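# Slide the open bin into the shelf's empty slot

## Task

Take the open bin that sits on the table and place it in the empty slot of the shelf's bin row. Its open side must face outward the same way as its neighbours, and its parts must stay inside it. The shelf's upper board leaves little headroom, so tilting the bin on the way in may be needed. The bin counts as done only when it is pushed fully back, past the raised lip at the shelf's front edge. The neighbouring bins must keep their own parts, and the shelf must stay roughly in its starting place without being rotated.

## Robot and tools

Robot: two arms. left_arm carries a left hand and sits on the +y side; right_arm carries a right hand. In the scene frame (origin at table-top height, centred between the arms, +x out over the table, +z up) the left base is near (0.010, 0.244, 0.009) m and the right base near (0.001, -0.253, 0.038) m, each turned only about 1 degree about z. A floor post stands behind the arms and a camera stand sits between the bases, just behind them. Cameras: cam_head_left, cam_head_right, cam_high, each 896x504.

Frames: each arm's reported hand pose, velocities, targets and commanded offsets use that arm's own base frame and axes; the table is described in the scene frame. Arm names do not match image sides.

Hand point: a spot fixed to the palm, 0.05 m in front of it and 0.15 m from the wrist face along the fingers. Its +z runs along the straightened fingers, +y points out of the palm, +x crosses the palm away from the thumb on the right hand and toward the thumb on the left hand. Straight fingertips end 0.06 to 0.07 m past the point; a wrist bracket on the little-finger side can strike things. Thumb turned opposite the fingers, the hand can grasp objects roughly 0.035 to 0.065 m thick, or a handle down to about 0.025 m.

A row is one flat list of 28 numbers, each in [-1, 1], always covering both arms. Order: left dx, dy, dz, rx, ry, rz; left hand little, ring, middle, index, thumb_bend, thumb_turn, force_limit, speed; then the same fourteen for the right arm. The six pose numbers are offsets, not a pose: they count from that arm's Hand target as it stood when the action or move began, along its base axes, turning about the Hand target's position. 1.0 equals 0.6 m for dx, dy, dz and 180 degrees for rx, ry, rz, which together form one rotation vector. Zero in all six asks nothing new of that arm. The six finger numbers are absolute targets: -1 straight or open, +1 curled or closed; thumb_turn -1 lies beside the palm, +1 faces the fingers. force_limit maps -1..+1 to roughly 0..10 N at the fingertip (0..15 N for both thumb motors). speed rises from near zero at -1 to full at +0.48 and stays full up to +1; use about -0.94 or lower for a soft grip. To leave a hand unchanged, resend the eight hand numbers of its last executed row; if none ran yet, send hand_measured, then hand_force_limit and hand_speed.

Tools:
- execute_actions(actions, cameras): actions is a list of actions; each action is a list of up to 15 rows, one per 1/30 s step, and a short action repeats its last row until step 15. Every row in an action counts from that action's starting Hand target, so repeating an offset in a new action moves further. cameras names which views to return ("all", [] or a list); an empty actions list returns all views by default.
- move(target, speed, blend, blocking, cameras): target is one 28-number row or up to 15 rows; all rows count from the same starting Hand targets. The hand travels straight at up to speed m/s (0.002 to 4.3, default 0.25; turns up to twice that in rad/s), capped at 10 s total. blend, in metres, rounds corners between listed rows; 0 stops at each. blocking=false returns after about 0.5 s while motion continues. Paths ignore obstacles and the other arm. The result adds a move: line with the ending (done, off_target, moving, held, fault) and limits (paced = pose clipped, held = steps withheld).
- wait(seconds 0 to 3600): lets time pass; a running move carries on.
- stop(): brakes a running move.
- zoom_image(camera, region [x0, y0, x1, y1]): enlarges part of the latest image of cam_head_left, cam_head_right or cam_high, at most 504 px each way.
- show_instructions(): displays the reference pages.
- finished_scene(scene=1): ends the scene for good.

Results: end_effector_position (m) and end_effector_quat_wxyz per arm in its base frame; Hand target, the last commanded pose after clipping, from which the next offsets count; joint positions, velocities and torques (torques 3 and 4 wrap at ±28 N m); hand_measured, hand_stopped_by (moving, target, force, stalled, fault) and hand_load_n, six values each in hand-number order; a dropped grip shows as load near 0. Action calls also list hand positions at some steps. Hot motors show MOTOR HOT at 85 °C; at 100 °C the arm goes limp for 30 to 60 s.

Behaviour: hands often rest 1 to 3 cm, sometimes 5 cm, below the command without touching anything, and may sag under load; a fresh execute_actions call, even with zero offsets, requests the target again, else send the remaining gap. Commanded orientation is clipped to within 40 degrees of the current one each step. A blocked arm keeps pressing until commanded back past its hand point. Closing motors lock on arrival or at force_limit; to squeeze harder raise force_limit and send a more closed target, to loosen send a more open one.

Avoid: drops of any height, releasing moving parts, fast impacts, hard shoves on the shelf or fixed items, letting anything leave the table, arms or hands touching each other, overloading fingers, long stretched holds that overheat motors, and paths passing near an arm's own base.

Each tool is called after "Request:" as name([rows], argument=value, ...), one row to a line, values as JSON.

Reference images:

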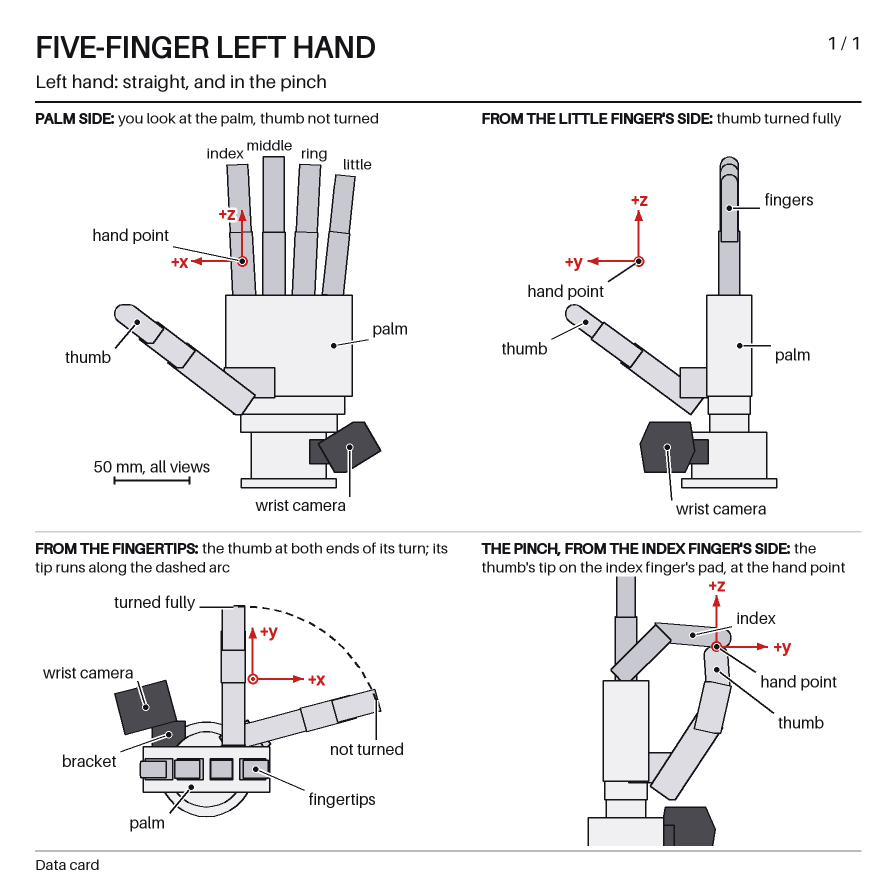

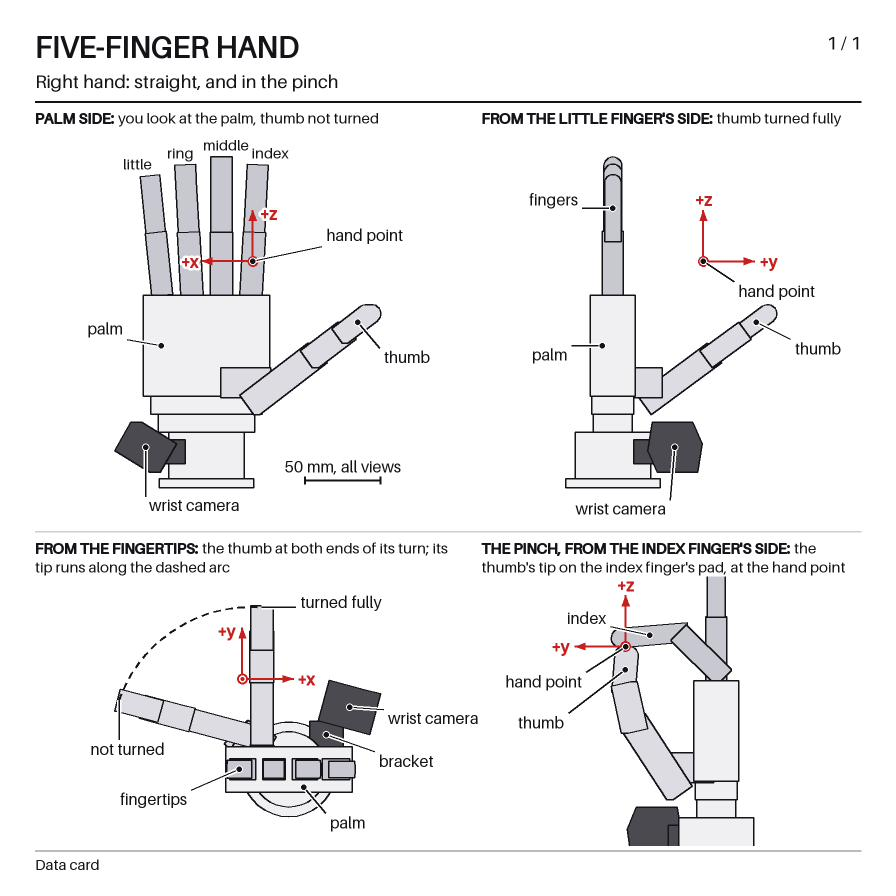

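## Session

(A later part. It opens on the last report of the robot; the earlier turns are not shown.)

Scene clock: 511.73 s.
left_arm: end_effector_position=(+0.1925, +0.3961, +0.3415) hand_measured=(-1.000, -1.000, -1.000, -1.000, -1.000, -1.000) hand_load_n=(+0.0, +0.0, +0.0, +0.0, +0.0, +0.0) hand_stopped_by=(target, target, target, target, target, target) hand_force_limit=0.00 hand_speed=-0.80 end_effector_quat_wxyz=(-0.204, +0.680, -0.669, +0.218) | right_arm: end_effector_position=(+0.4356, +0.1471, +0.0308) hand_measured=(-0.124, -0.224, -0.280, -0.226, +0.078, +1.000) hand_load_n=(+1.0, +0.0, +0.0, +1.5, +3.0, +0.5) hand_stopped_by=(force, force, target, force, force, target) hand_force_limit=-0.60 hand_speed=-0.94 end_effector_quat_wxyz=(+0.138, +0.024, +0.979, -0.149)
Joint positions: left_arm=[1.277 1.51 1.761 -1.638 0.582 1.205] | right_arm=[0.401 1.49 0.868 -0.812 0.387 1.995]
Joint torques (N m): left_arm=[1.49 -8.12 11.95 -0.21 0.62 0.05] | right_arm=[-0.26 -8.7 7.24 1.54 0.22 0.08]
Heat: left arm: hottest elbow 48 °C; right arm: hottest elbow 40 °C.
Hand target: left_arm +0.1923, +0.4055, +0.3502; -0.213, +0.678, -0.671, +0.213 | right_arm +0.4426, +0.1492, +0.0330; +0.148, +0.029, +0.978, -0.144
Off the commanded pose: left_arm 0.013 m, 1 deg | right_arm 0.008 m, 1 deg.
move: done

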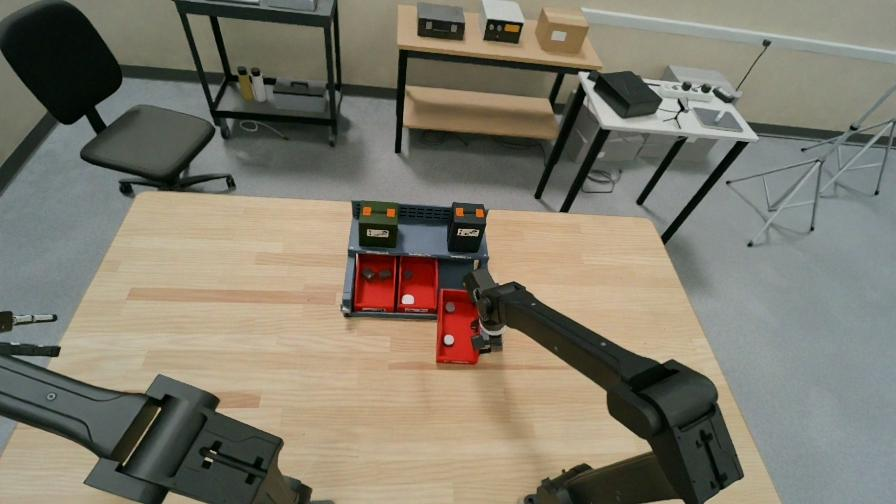

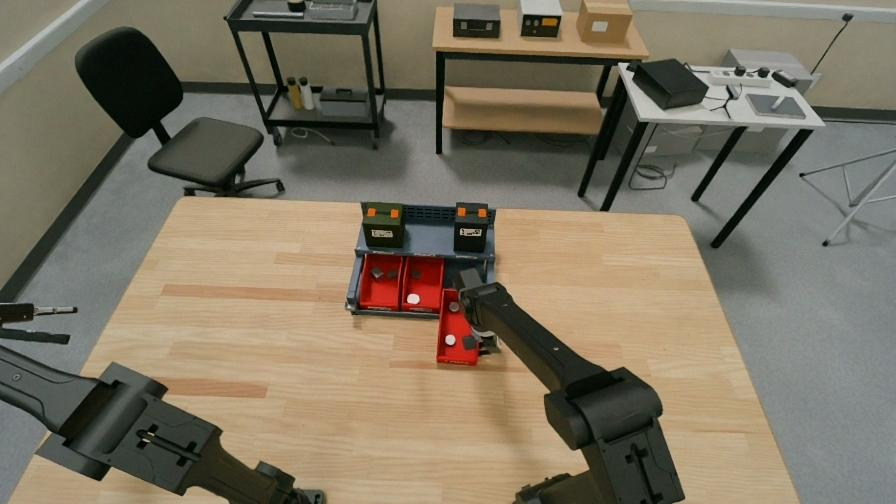

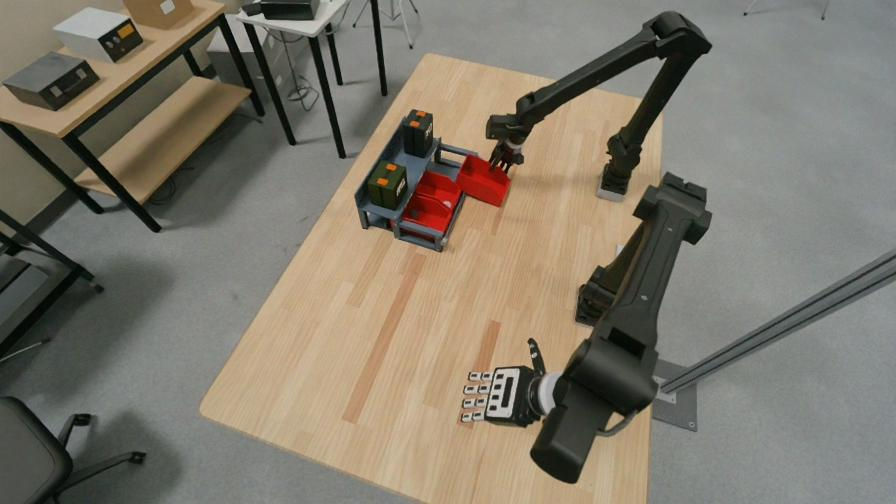

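Request:
move(target=[0,0,0,0,0,0,-1,-1,-1,-1,-1,-1,0,-0.8,0,0,0,0,0.0,0,-0.1,-0.1,-0.28,-0.1,-0.3,1,-0.6,-0.85], speed=0.05, cameras=["all"])

Request:
zoom_image(camera="cam_high", region=[440, 130, 530, 220])

Request:
zoom_image(camera="cam_head_left", region=[410, 270, 510, 370])

Scene clock: 518.60 s.
left_arm: end_effector_position=(+0.1925, +0.3961, +0.3415) hand_measured=(-1.000, -1.000, -1.000, -1.000, -1.000, -1.000) hand_load_n=(+0.0, +0.0, +0.0, +0.0, +0.0, +0.0) hand_stopped_by=(target, target, target, target, target, target) hand_force_limit=0.00 hand_speed=-0.80 end_effector_quat_wxyz=(-0.204, +0.680, -0.669, +0.218) | right_arm: end_effector_position=(+0.4367, +0.1476, +0.0312) hand_measured=(-0.124, -0.224, -0.280, -0.226, -0.300, +1.000) hand_load_n=(+0.5, +0.0, +0.0, +0.5, +0.0, +0.0) hand_stopped_by=(force, force, target, force, target, target) hand_force_limit=-0.60 hand_speed=-0.85 end_effector_quat_wxyz=(+0.140, +0.025, +0.979, -0.148)
Joint positions: left_arm=[1.277 1.51 1.761 -1.638 0.582 1.205] | right_arm=[0.401 1.49 0.868 -0.807 0.387 1.995]
Joint torques (N m): left_arm=[1.44 -8.12 11.95 -0.2 0.62 0.04] | right_arm=[-0.38 -8.64 7.2 1.21 0.22 0.09]
Heat: left arm: hottest elbow 48 °C; right arm: hottest elbow 39 °C.
Hand target: left_arm +0.1923, +0.4055, +0.3502; -0.213, +0.678, -0.671, +0.213 | right_arm +0.4426, +0.1492, +0.0331; +0.148, +0.029, +0.978, -0.144
Off the commanded pose: left_arm 0.013 m, 1 deg | right_arm 0.006 m, 1 deg.
move: done

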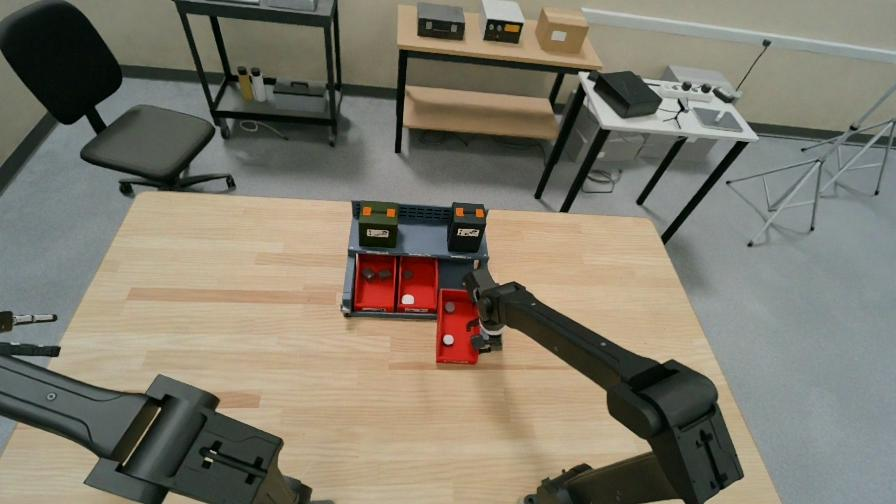

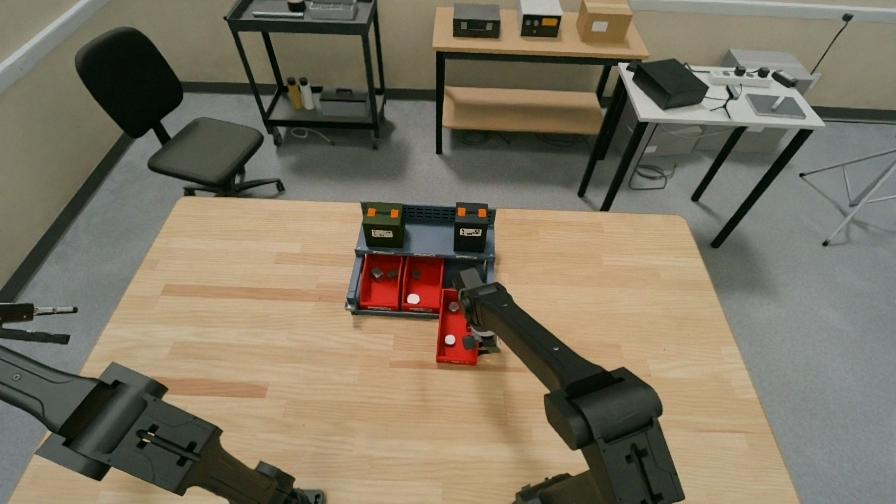

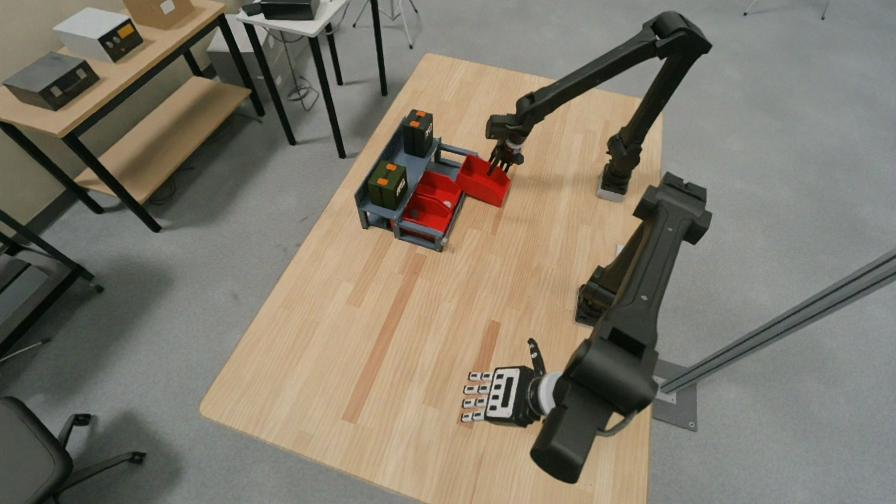

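Scaled by 5.600 from the camera's image (finer frame: 1280x720).

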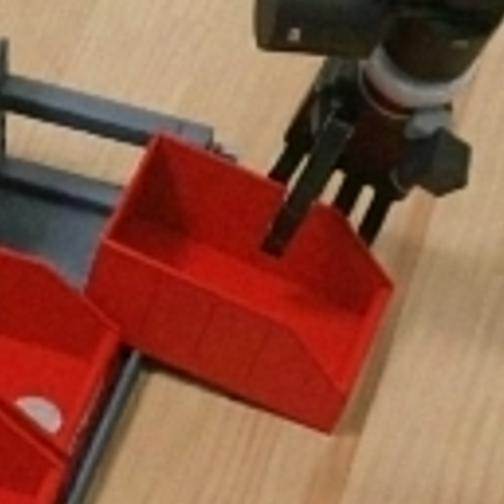

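Scaled by 5.040 from the camera's image (finer frame: 1280x720).

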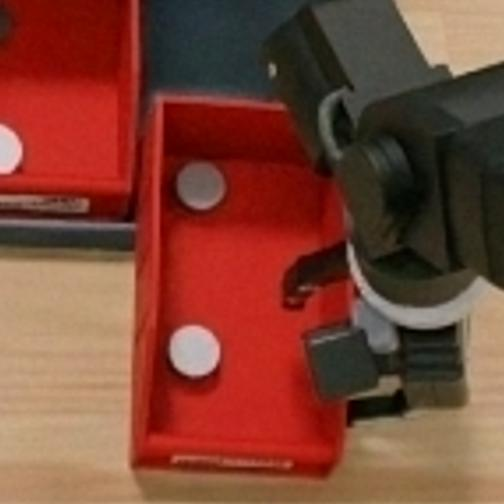

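Request:
move([
  [0,0,0,0,0,0,-1,-1,-1,-1,-1,-1,0,-0.8,0,0,0,0,0.0,0,-0.45,-0.45,-0.45,-0.45,-1,1,-0.6,-0.6],
  [0,0,0,0,0,0,-1,-1,-1,-1,-1,-1,0,-0.8,0,-0.01,0.25,0,0.0,0,-0.45,-0.45,-0.45,-0.45,-1,1,-0.6,-0.6],
  [0,0,0,0,0,0,-1,-1,-1,-1,-1,-1,0,-0.8,-0.1,-0.25,0.3,0,0.0,0,-0.45,-0.45,-0.45,-0.45,-1,1,-0.6,-0.6],
], speed=0.12, blend=[0,0.03,0], cameras=["all"])

Request:
zoom_image(camera="cam_high", region=[430, 130, 530, 230])

Request:
zoom_image(camera="cam_head_left", region=[410, 250, 530, 370])

Request:
zoom_image(camera="cam_head_right", region=[410, 250, 530, 370])

Scene clock: 529.10 s.
left_arm: end_effector_position=(+0.1925, +0.3961, +0.3415) hand_measured=(-1.000, -1.000, -1.000, -1.000, -1.000, -1.000) hand_load_n=(+0.0, -0.5, +0.0, +0.0, +0.0, +0.0) hand_stopped_by=(target, target, target, target, target, target) hand_force_limit=0.00 hand_speed=-0.80 end_effector_quat_wxyz=(-0.204, +0.680, -0.669, +0.218) | right_arm: end_effector_position=(+0.3862, +0.0019, +0.2130) hand_measured=(-0.450, -0.450, -0.450, -0.450, -1.000, +1.000) hand_load_n=(+0.0, +0.0, +0.0, +0.0, +0.0, +0.0) hand_stopped_by=(target, target, target, target, target, target) hand_force_limit=-0.60 hand_speed=-0.60 end_effector_quat_wxyz=(+0.151, +0.029, +0.978, -0.144)
Joint positions: left_arm=[1.277 1.51 1.761 -1.638 0.582 1.205] | right_arm=[0.005 1.049 0.984 -1.204 0.295 1.59]
Joint torques (N m): left_arm=[1.49 -8.12 11.95 -0.23 0.62 0.05] | right_arm=[-0.97 -4.78 8.38 0.77 0.07 -0.06]
Heat: left arm: hottest elbow 48 °C; right arm: hottest elbow 38 °C.
Hand target: left_arm +0.1923, +0.4055, +0.3502; -0.213, +0.678, -0.671, +0.213 | right_arm +0.3825, -0.0009, +0.2130; +0.148, +0.029, +0.978, -0.144
Off the commanded pose: left_arm 0.013 m, 1 deg | right_arm 0.005 m, 0 deg.
move: done

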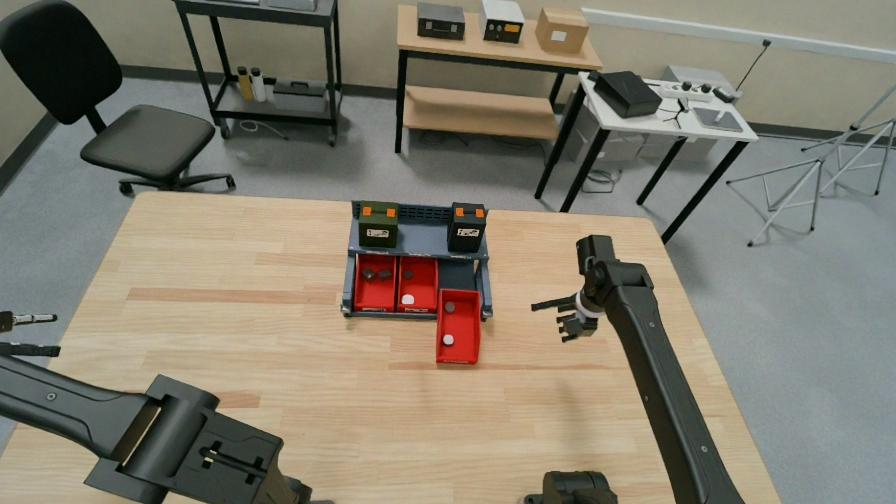

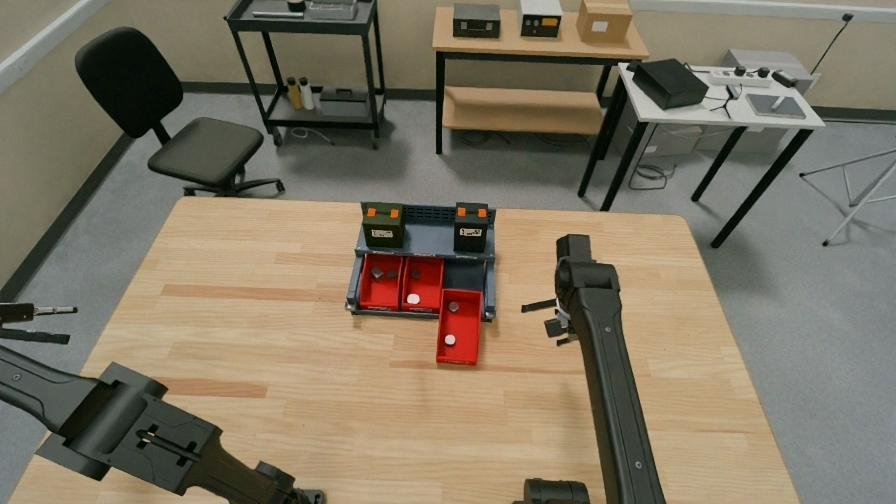

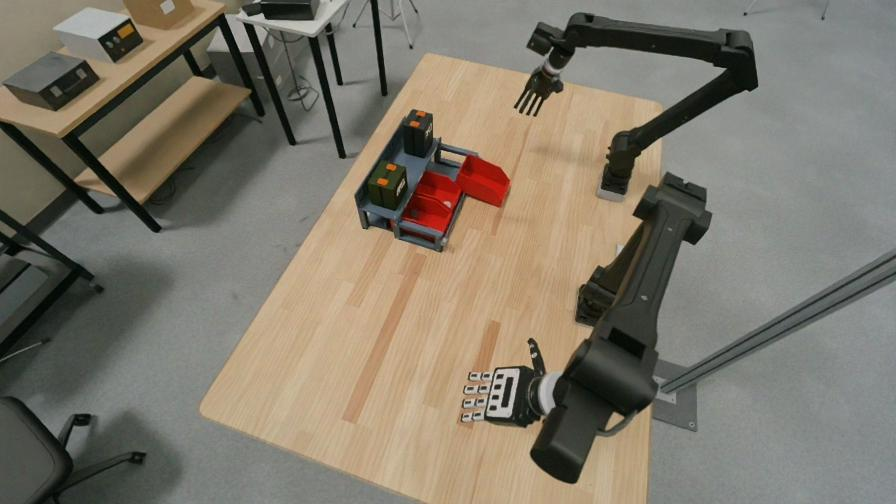

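Scaled by 5.040 from the camera's image (finer frame: 1280x720).

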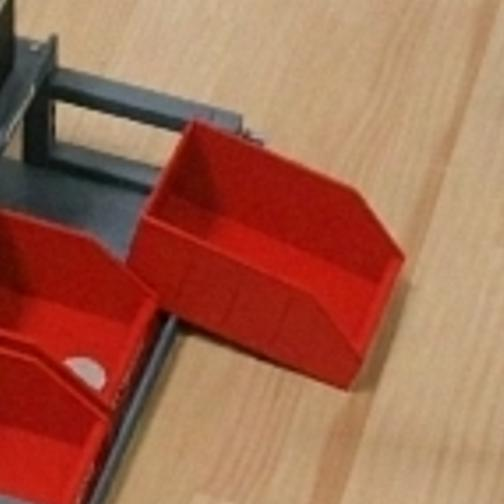

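Scaled by 4.200 from the camera's image (finer frame: 1280x720).

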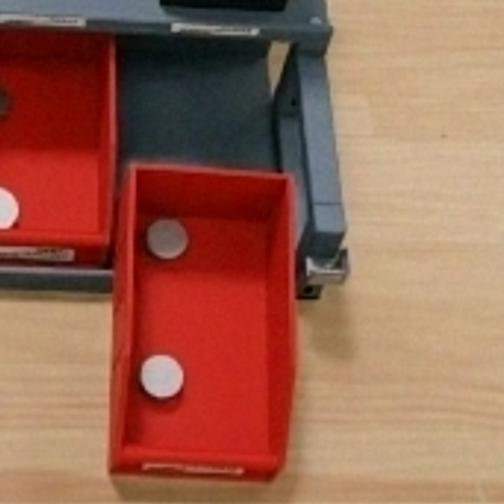

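Scaled by 4.200 from the camera's image (finer frame: 1280x720).

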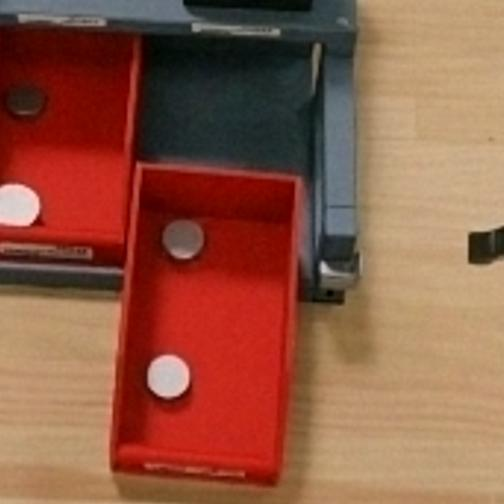

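Request:
move(target=[0.18,-0.676,-0.083,-0.0044,-0.083,-0.03,1,1,0.3,0.3,-0.5,1,-0.5,-0.3,-0.15,-0.35,0,0,0.0,0,-0.45,-0.45,-0.45,-0.45,-1,1,-0.6,-0.6], speed=0.25, cameras=["cam_high"])

Scene clock: 591.43 s.
left_arm: end_effector_position=(+0.2984, +0.0035, +0.3012) hand_measured=(+1.000, +1.000, +0.300, +0.300, -0.500, +1.000) hand_load_n=(+0.0, +0.0, +0.0, +0.0, +0.0, -0.5) hand_stopped_by=(target, target, target, target, target, target) hand_force_limit=-0.50 hand_speed=-0.30 end_effector_quat_wxyz=(-0.282, +0.616, -0.667, +0.310) | right_arm: end_effector_position=(+0.2849, -0.1989, +0.1991) hand_measured=(-0.450, -0.450, -0.450, -0.450, -1.000, +1.000) hand_load_n=(+0.0, +0.0, +0.0, +0.0, +0.0, +0.0) hand_stopped_by=(target, target, target, target, target, target) hand_force_limit=-0.60 hand_speed=-0.60 end_effector_quat_wxyz=(+0.135, +0.029, +0.982, -0.131)
Joint positions: left_arm=[0.227 0.691 0.951 -0.99 0.236 0.2] | right_arm=[-0.797 1.01 0.925 -1.107 0 0.833]
Joint torques (N m): left_arm=[0.15 -0.44 9.2 1.99 0.13 -0.13] | right_arm=[-0.91 -2.96 11.14 1.57 -0.16 -0.05]
Heat: left arm: hottest elbow 49 °C; right arm: hottest elbow 40 °C.
Hand target: left_arm +0.3002, +0.0000, +0.3003; -0.284, +0.613, -0.667, +0.314 | right_arm +0.2926, -0.2108, +0.2130; +0.148, +0.029, +0.978, -0.144
Off the commanded pose: left_arm 0.004 m, 1 deg | right_arm 0.020 m, 2 deg.
move: off_target (right_arm)

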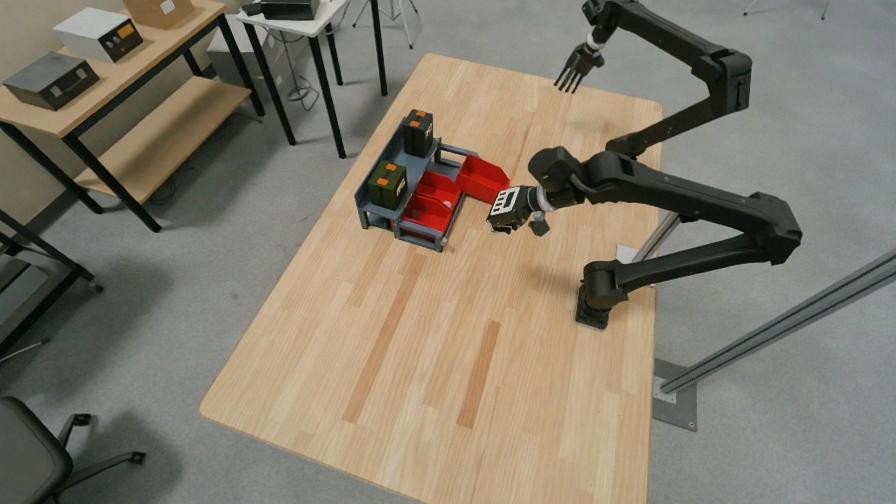

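Request:
move([
  [0.118,-0.5817,-0.1,0,0,0,1,1,0.3,0.3,-0.5,1,-0.5,-0.3,0,0,0,0,0.0,0,-0.45,-0.45,-0.45,-0.45,-1,1,-0.6,-0.6],
  [0.118,-0.5817,-0.25,0,0,0,1,1,0.3,0.3,-0.5,1,-0.5,-0.3,0,0,0,0,0.0,0,-0.45,-0.45,-0.45,-0.45,-1,1,-0.6,-0.6],
], speed=0.2, blend=0.02, cameras=["all"])

Request:
zoom_image(camera="cam_head_left", region=[390, 260, 510, 380])

Request:
zoom_image(camera="cam_head_right", region=[390, 260, 510, 380])

Request:
zoom_image(camera="cam_high", region=[430, 120, 550, 240])

Scene clock: 599.70 s.
left_arm: end_effector_position=(+0.3720, -0.3431, +0.1530) hand_measured=(+1.000, +1.000, +0.300, +0.300, -0.500, +1.000) hand_load_n=(+0.0, +0.0, +0.0, +0.0, +0.0, +0.0) hand_stopped_by=(target, target, target, target, target, target) hand_force_limit=-0.50 hand_speed=-0.30 end_effector_quat_wxyz=(-0.286, +0.614, -0.667, +0.310) | right_arm: end_effector_position=(+0.2849, -0.1989, +0.1991) hand_measured=(-0.450, -0.450, -0.450, -0.450, -1.000, +1.000) hand_load_n=(+0.0, +0.0, +0.0, +0.0, +0.0, +0.0) hand_stopped_by=(target, target, target, target, target, target) hand_force_limit=-0.60 hand_speed=-0.60 end_effector_quat_wxyz=(+0.135, +0.029, +0.982, -0.131)
Joint positions: left_arm=[-0.851 1.329 0.971 -0.506 -0.56 -0.557] | right_arm=[-0.797 1.01 0.925 -1.107 0 0.832]
Joint torques (N m): left_arm=[0.44 -6.48 9.13 1.65 -0.32 -0.11] | right_arm=[-0.97 -2.9 11.17 1.58 -0.17 -0.05]
Heat: left arm: hottest elbow 48 °C; right arm: hottest elbow 41 °C.
Hand target: left_arm +0.3712, -0.3490, +0.1504; -0.284, +0.613, -0.667, +0.314 | right_arm +0.2926, -0.2108, +0.2130; +0.148, +0.029, +0.978, -0.144
Off the commanded pose: left_arm 0.007 m, 0 deg | right_arm 0.020 m, 2 deg.
move: done

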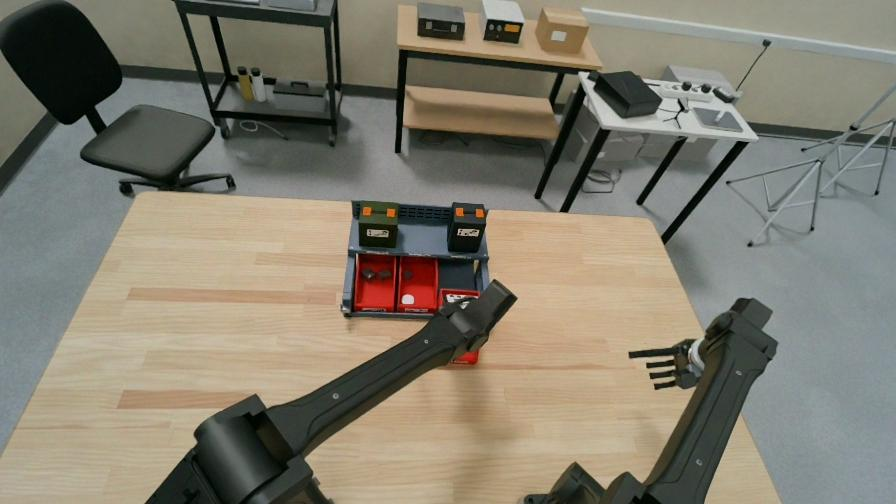

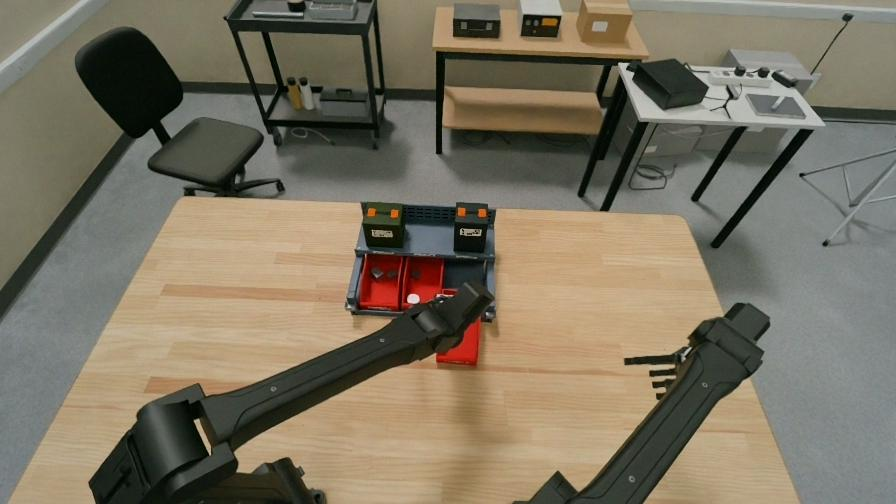

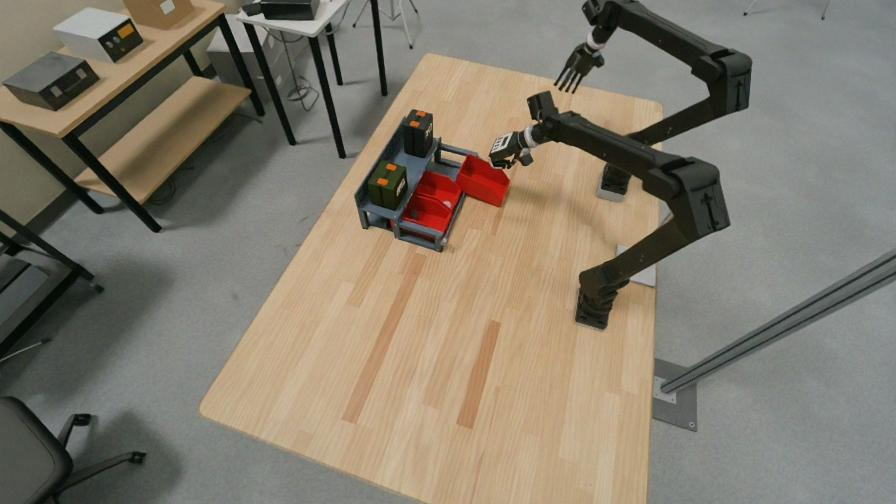

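Scaled by 4.200 from the camera's image (finer frame: 1280x720).

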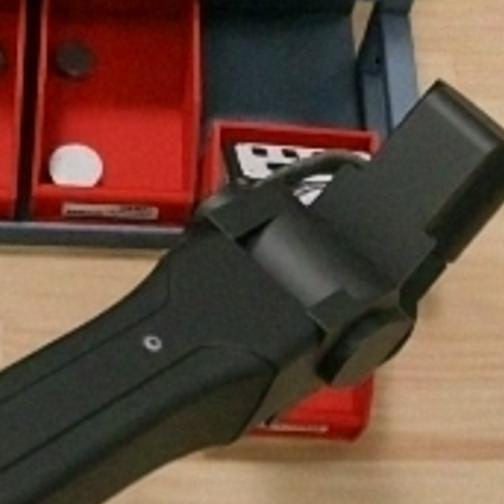

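Scaled by 4.200 from the camera's image (finer frame: 1280x720).

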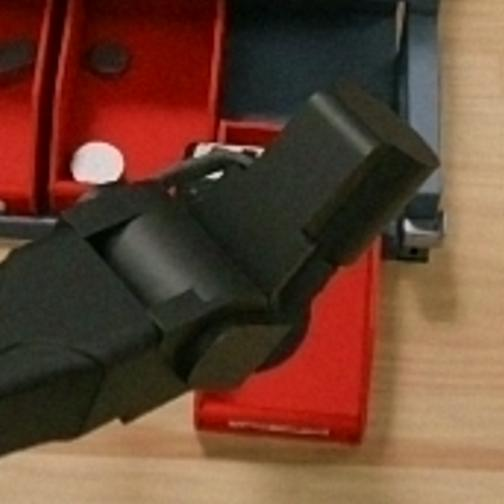

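Scaled by 4.200 from the camera's image (finer frame: 1280x720).

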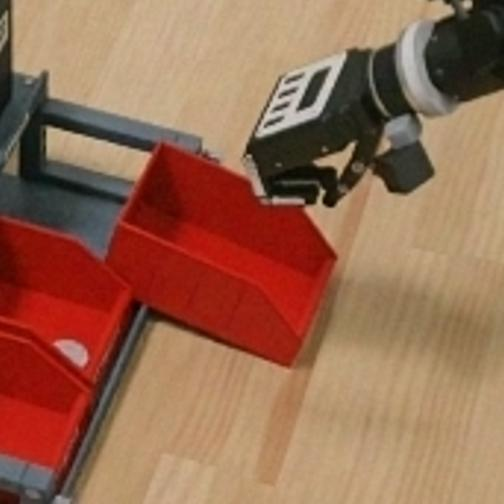

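Request:
move(target=[-0.005,0,-0.12,0,0,0,1,1,0.3,0.3,-0.5,1,-0.5,-0.3,0,0,0,0,0.0,0,-0.45,-0.45,-0.45,-0.45,-1,1,-0.6,-0.6], speed=0.15, cameras=["all"])

Request:
zoom_image(camera="cam_high", region=[450, 140, 530, 220])

Request:
zoom_image(camera="cam_head_right", region=[410, 280, 500, 380])

Request:
zoom_image(camera="cam_head_left", region=[410, 280, 500, 380])

Scene clock: 607.53 s.
left_arm: end_effector_position=(+0.3711, -0.3428, +0.0831) hand_measured=(+1.000, +1.000, +0.300, +0.300, -0.500, +1.000) hand_load_n=(+0.0, +0.0, +0.0, +0.0, +0.0, +0.5) hand_stopped_by=(target, target, target, target, target, target) hand_force_limit=-0.50 hand_speed=-0.30 end_effector_quat_wxyz=(-0.286, +0.615, -0.665, +0.312) | right_arm: end_effector_position=(+0.2849, -0.1989, +0.1991) hand_measured=(-0.450, -0.450, -0.450, -0.450, -1.000, +1.000) hand_load_n=(+0.0, +0.0, +0.0, +0.0, +0.0, +0.0) hand_stopped_by=(target, target, target, target, target, target) hand_force_limit=-0.60 hand_speed=-0.60 end_effector_quat_wxyz=(+0.135, +0.029, +0.982, -0.131)
Joint positions: left_arm=[-0.853 1.418 0.851 -0.296 -0.563 -0.562] | right_arm=[-0.797 1.01 0.925 -1.107 0 0.832]
Joint torques (N m): left_arm=[0.15 -6.65 8.16 1.68 -0.33 -0.11] | right_arm=[-0.97 -3.02 11.17 1.57 -0.17 -0.05]
Motor temperatures (°C): left_arm=[29 31 48 26 29 29] | right_arm=[30 31 42 29 27 29]
Heat: left arm: hottest elbow 48 °C; right arm: hottest elbow 42 °C.
Hand target: left_arm +0.3680, -0.3490, +0.0783; -0.284, +0.613, -0.667, +0.314 | right_arm +0.2926, -0.2108, +0.2130; +0.148, +0.029, +0.978, -0.144
Off the commanded pose: left_arm 0.008 m, 0 deg | right_arm 0.020 m, 2 deg.
move: done

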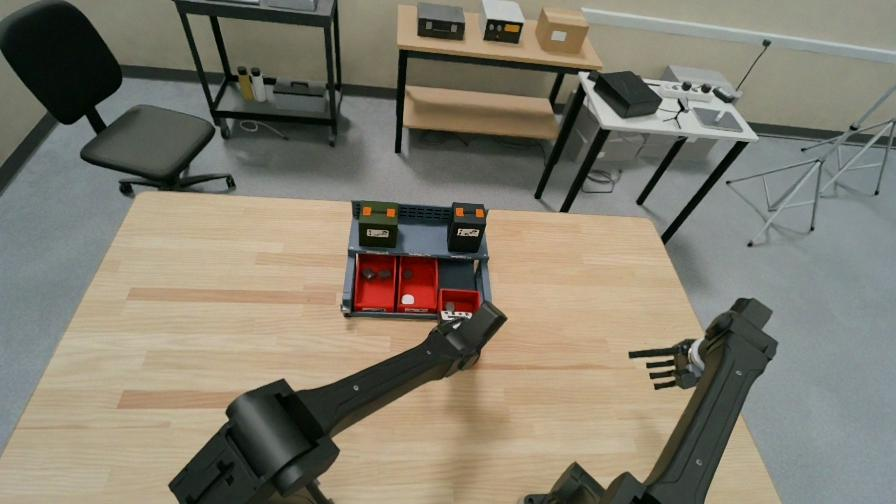

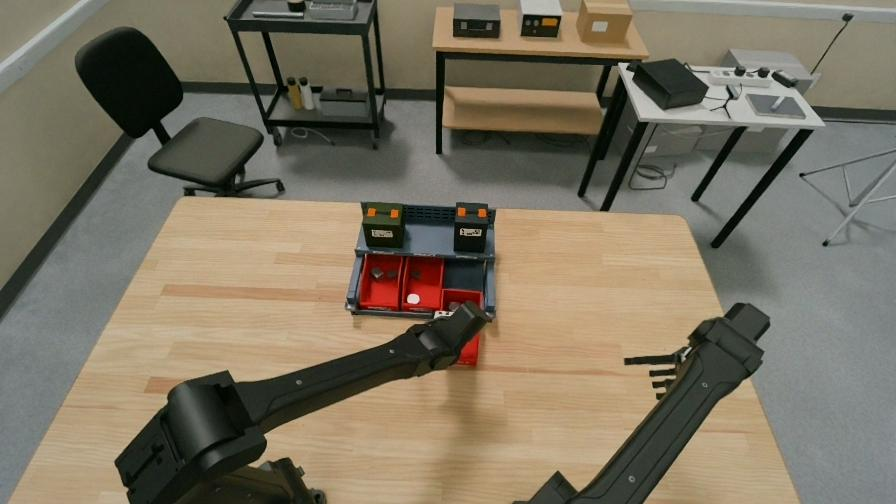

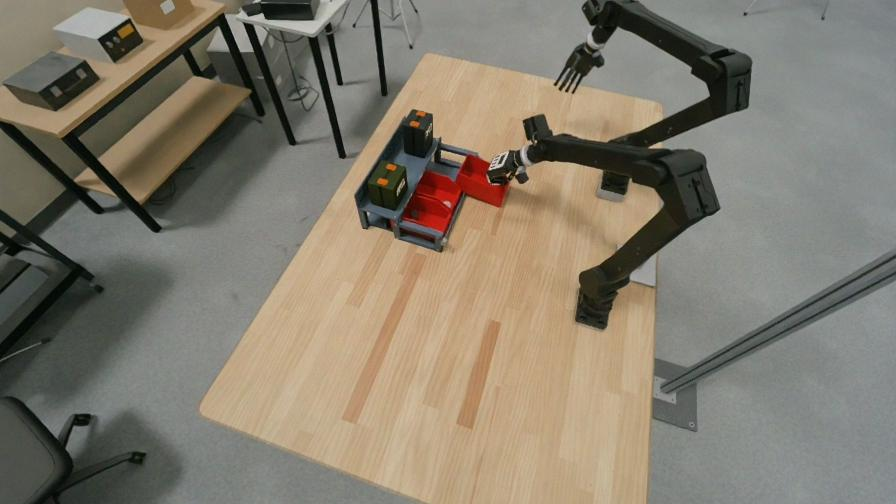

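Scaled by 6.300 from the camera's image (finer frame: 1280x720).

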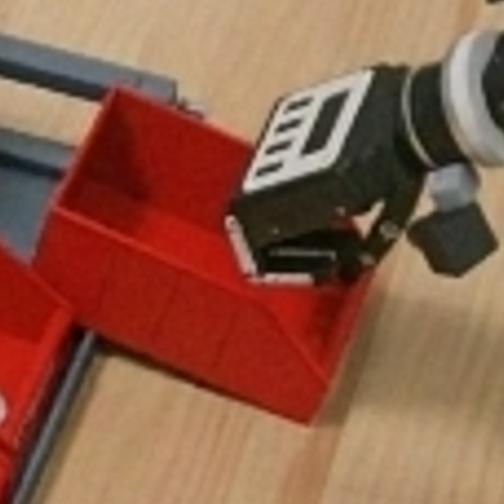

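Scaled by 5.040 from the camera's image (finer frame: 1280x720).

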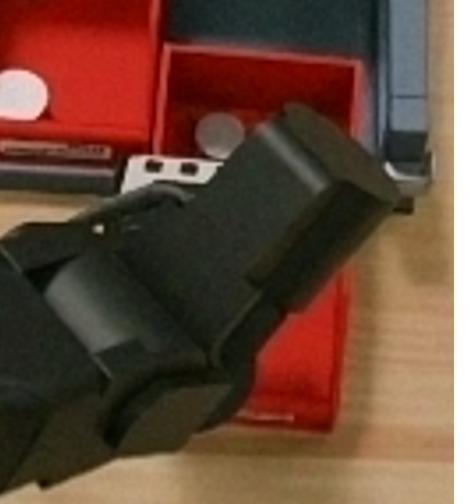

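Scaled by 5.040 from the camera's image (finer frame: 1280x720).

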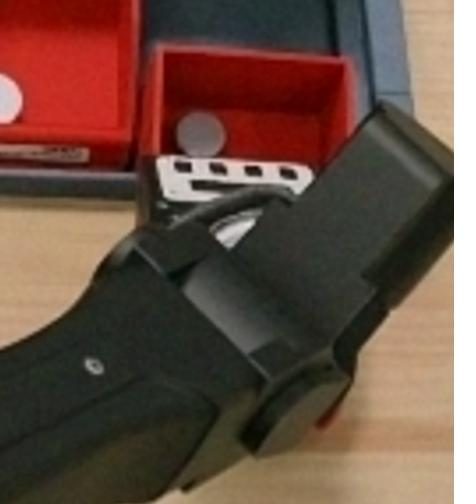

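Request:
move(target=[0,-0.0133,-0.085,0,0,0,1,1,0.3,0.3,-0.5,1,-0.5,-0.3,0,0,0,0,0.0,0,-0.45,-0.45,-0.45,-0.45,-1,1,-0.6,-0.6], speed=0.08, cameras=["all"])

Request:
zoom_image(camera="cam_high", region=[450, 140, 530, 220])

Request:
zoom_image(camera="cam_head_left", region=[410, 280, 500, 380])

Scene clock: 628.83 s.
left_arm: end_effector_position=(+0.3735, -0.3536, +0.0368) hand_measured=(+1.000, +1.000, +0.300, +0.300, -0.500, +1.000) hand_load_n=(+0.0, +0.0, +0.5, +0.0, +0.0, +0.0) hand_stopped_by=(target, target, target, target, target, target) hand_force_limit=-0.50 hand_speed=-0.30 end_effector_quat_wxyz=(-0.287, +0.615, -0.663, +0.316) | right_arm: end_effector_position=(+0.2849, -0.1989, +0.1991) hand_measured=(-0.450, -0.450, -0.450, -0.450, -1.000, +1.000) hand_load_n=(+0.0, +0.0, +0.0, +0.0, +0.0, +0.0) hand_stopped_by=(target, target, target, target, target, target) hand_force_limit=-0.60 hand_speed=-0.60 end_effector_quat_wxyz=(+0.135, +0.029, +0.982, -0.131)
Joint positions: left_arm=[-0.867 1.524 0.812 -0.147 -0.575 -0.573] | right_arm=[-0.797 1.01 0.925 -1.107 0 0.832]
Joint torques (N m): left_arm=[0.26 -6.95 7.01 1.61 -0.24 -0.11] | right_arm=[-0.85 -3.08 11.15 1.55 -0.16 -0.04]
Heat: left arm: hottest elbow 45 °C; right arm: hottest elbow 44 °C.
Hand target: left_arm +0.3681, -0.3571, +0.0274; -0.284, +0.613, -0.667, +0.314 | right_arm +0.2926, -0.2108, +0.2130; +0.148, +0.029, +0.978, -0.144
Off the commanded pose: left_arm 0.011 m, 1 deg | right_arm 0.020 m, 2 deg.
move: off_target (left_arm)

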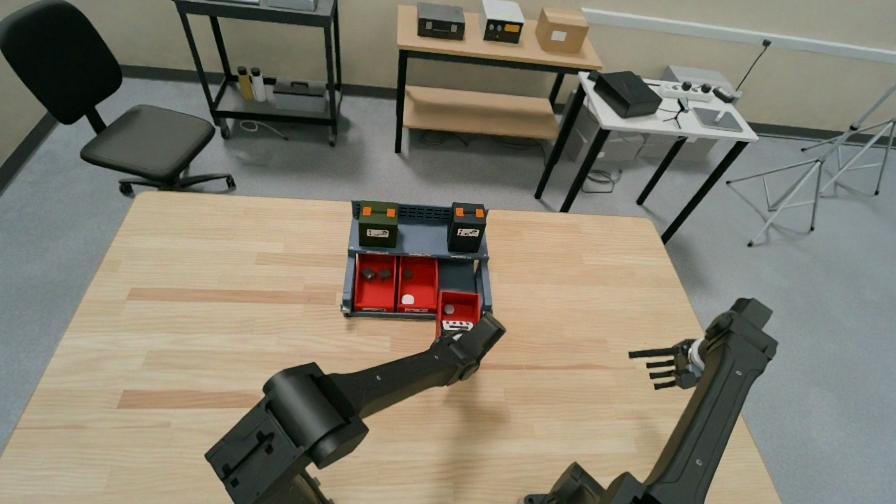

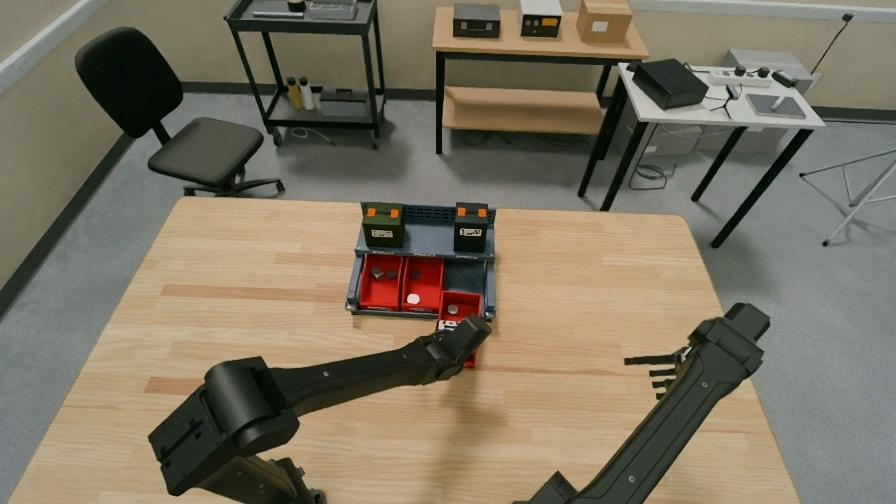

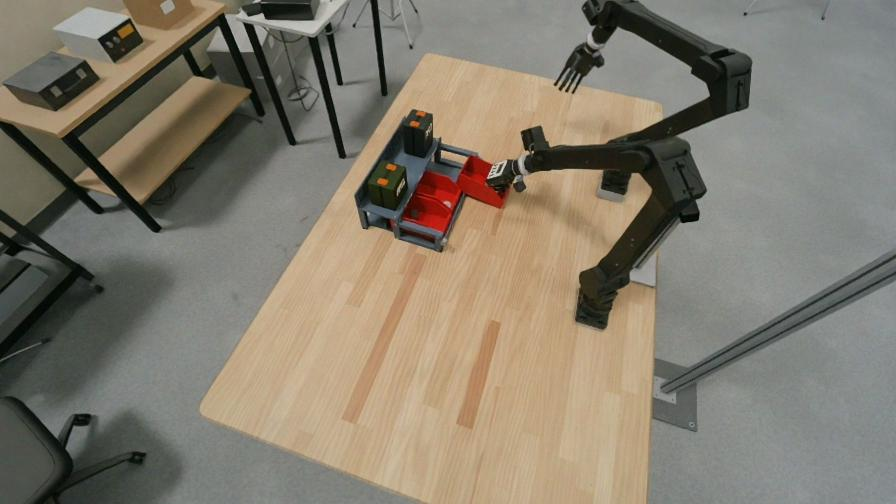

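Scaled by 6.300 from the camera's image (finer frame: 1280x720).

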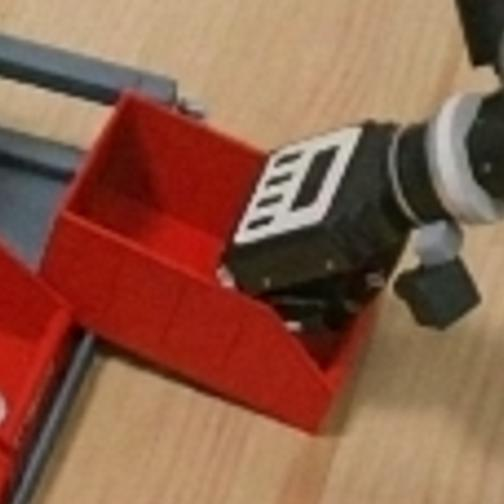

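Scaled by 5.040 from the camera's image (finer frame: 1280x720).

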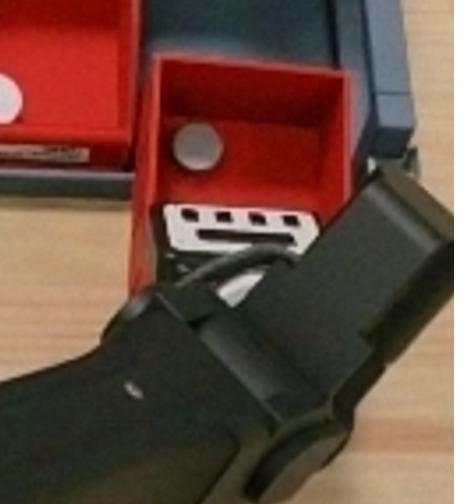

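Request:
zoom_image(camera="cam_head_right", region=[410, 270, 510, 370])

Request:
zoom_image(camera="cam_high", region=[475, 150, 525, 210])

Scaled by 5.040 from the camera's image (finer frame: 1280x720).

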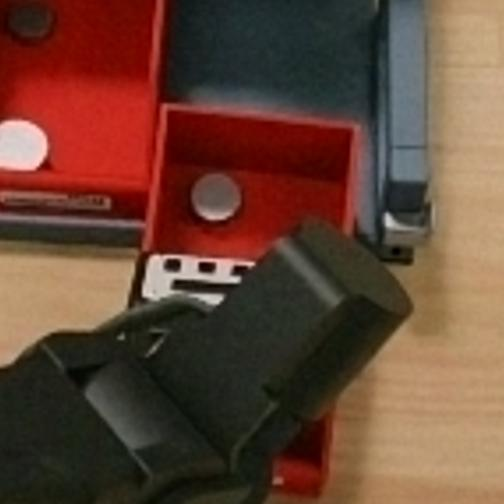

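Scaled by 8.400 from the camera's image (finer frame: 1280x720).

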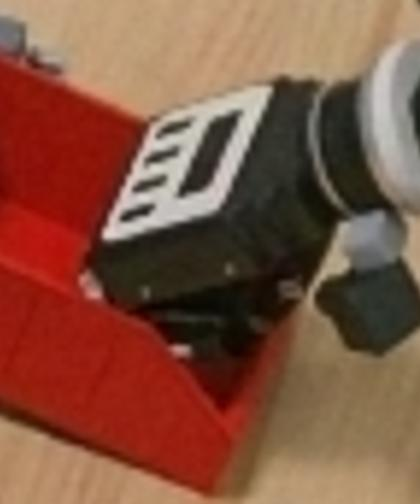

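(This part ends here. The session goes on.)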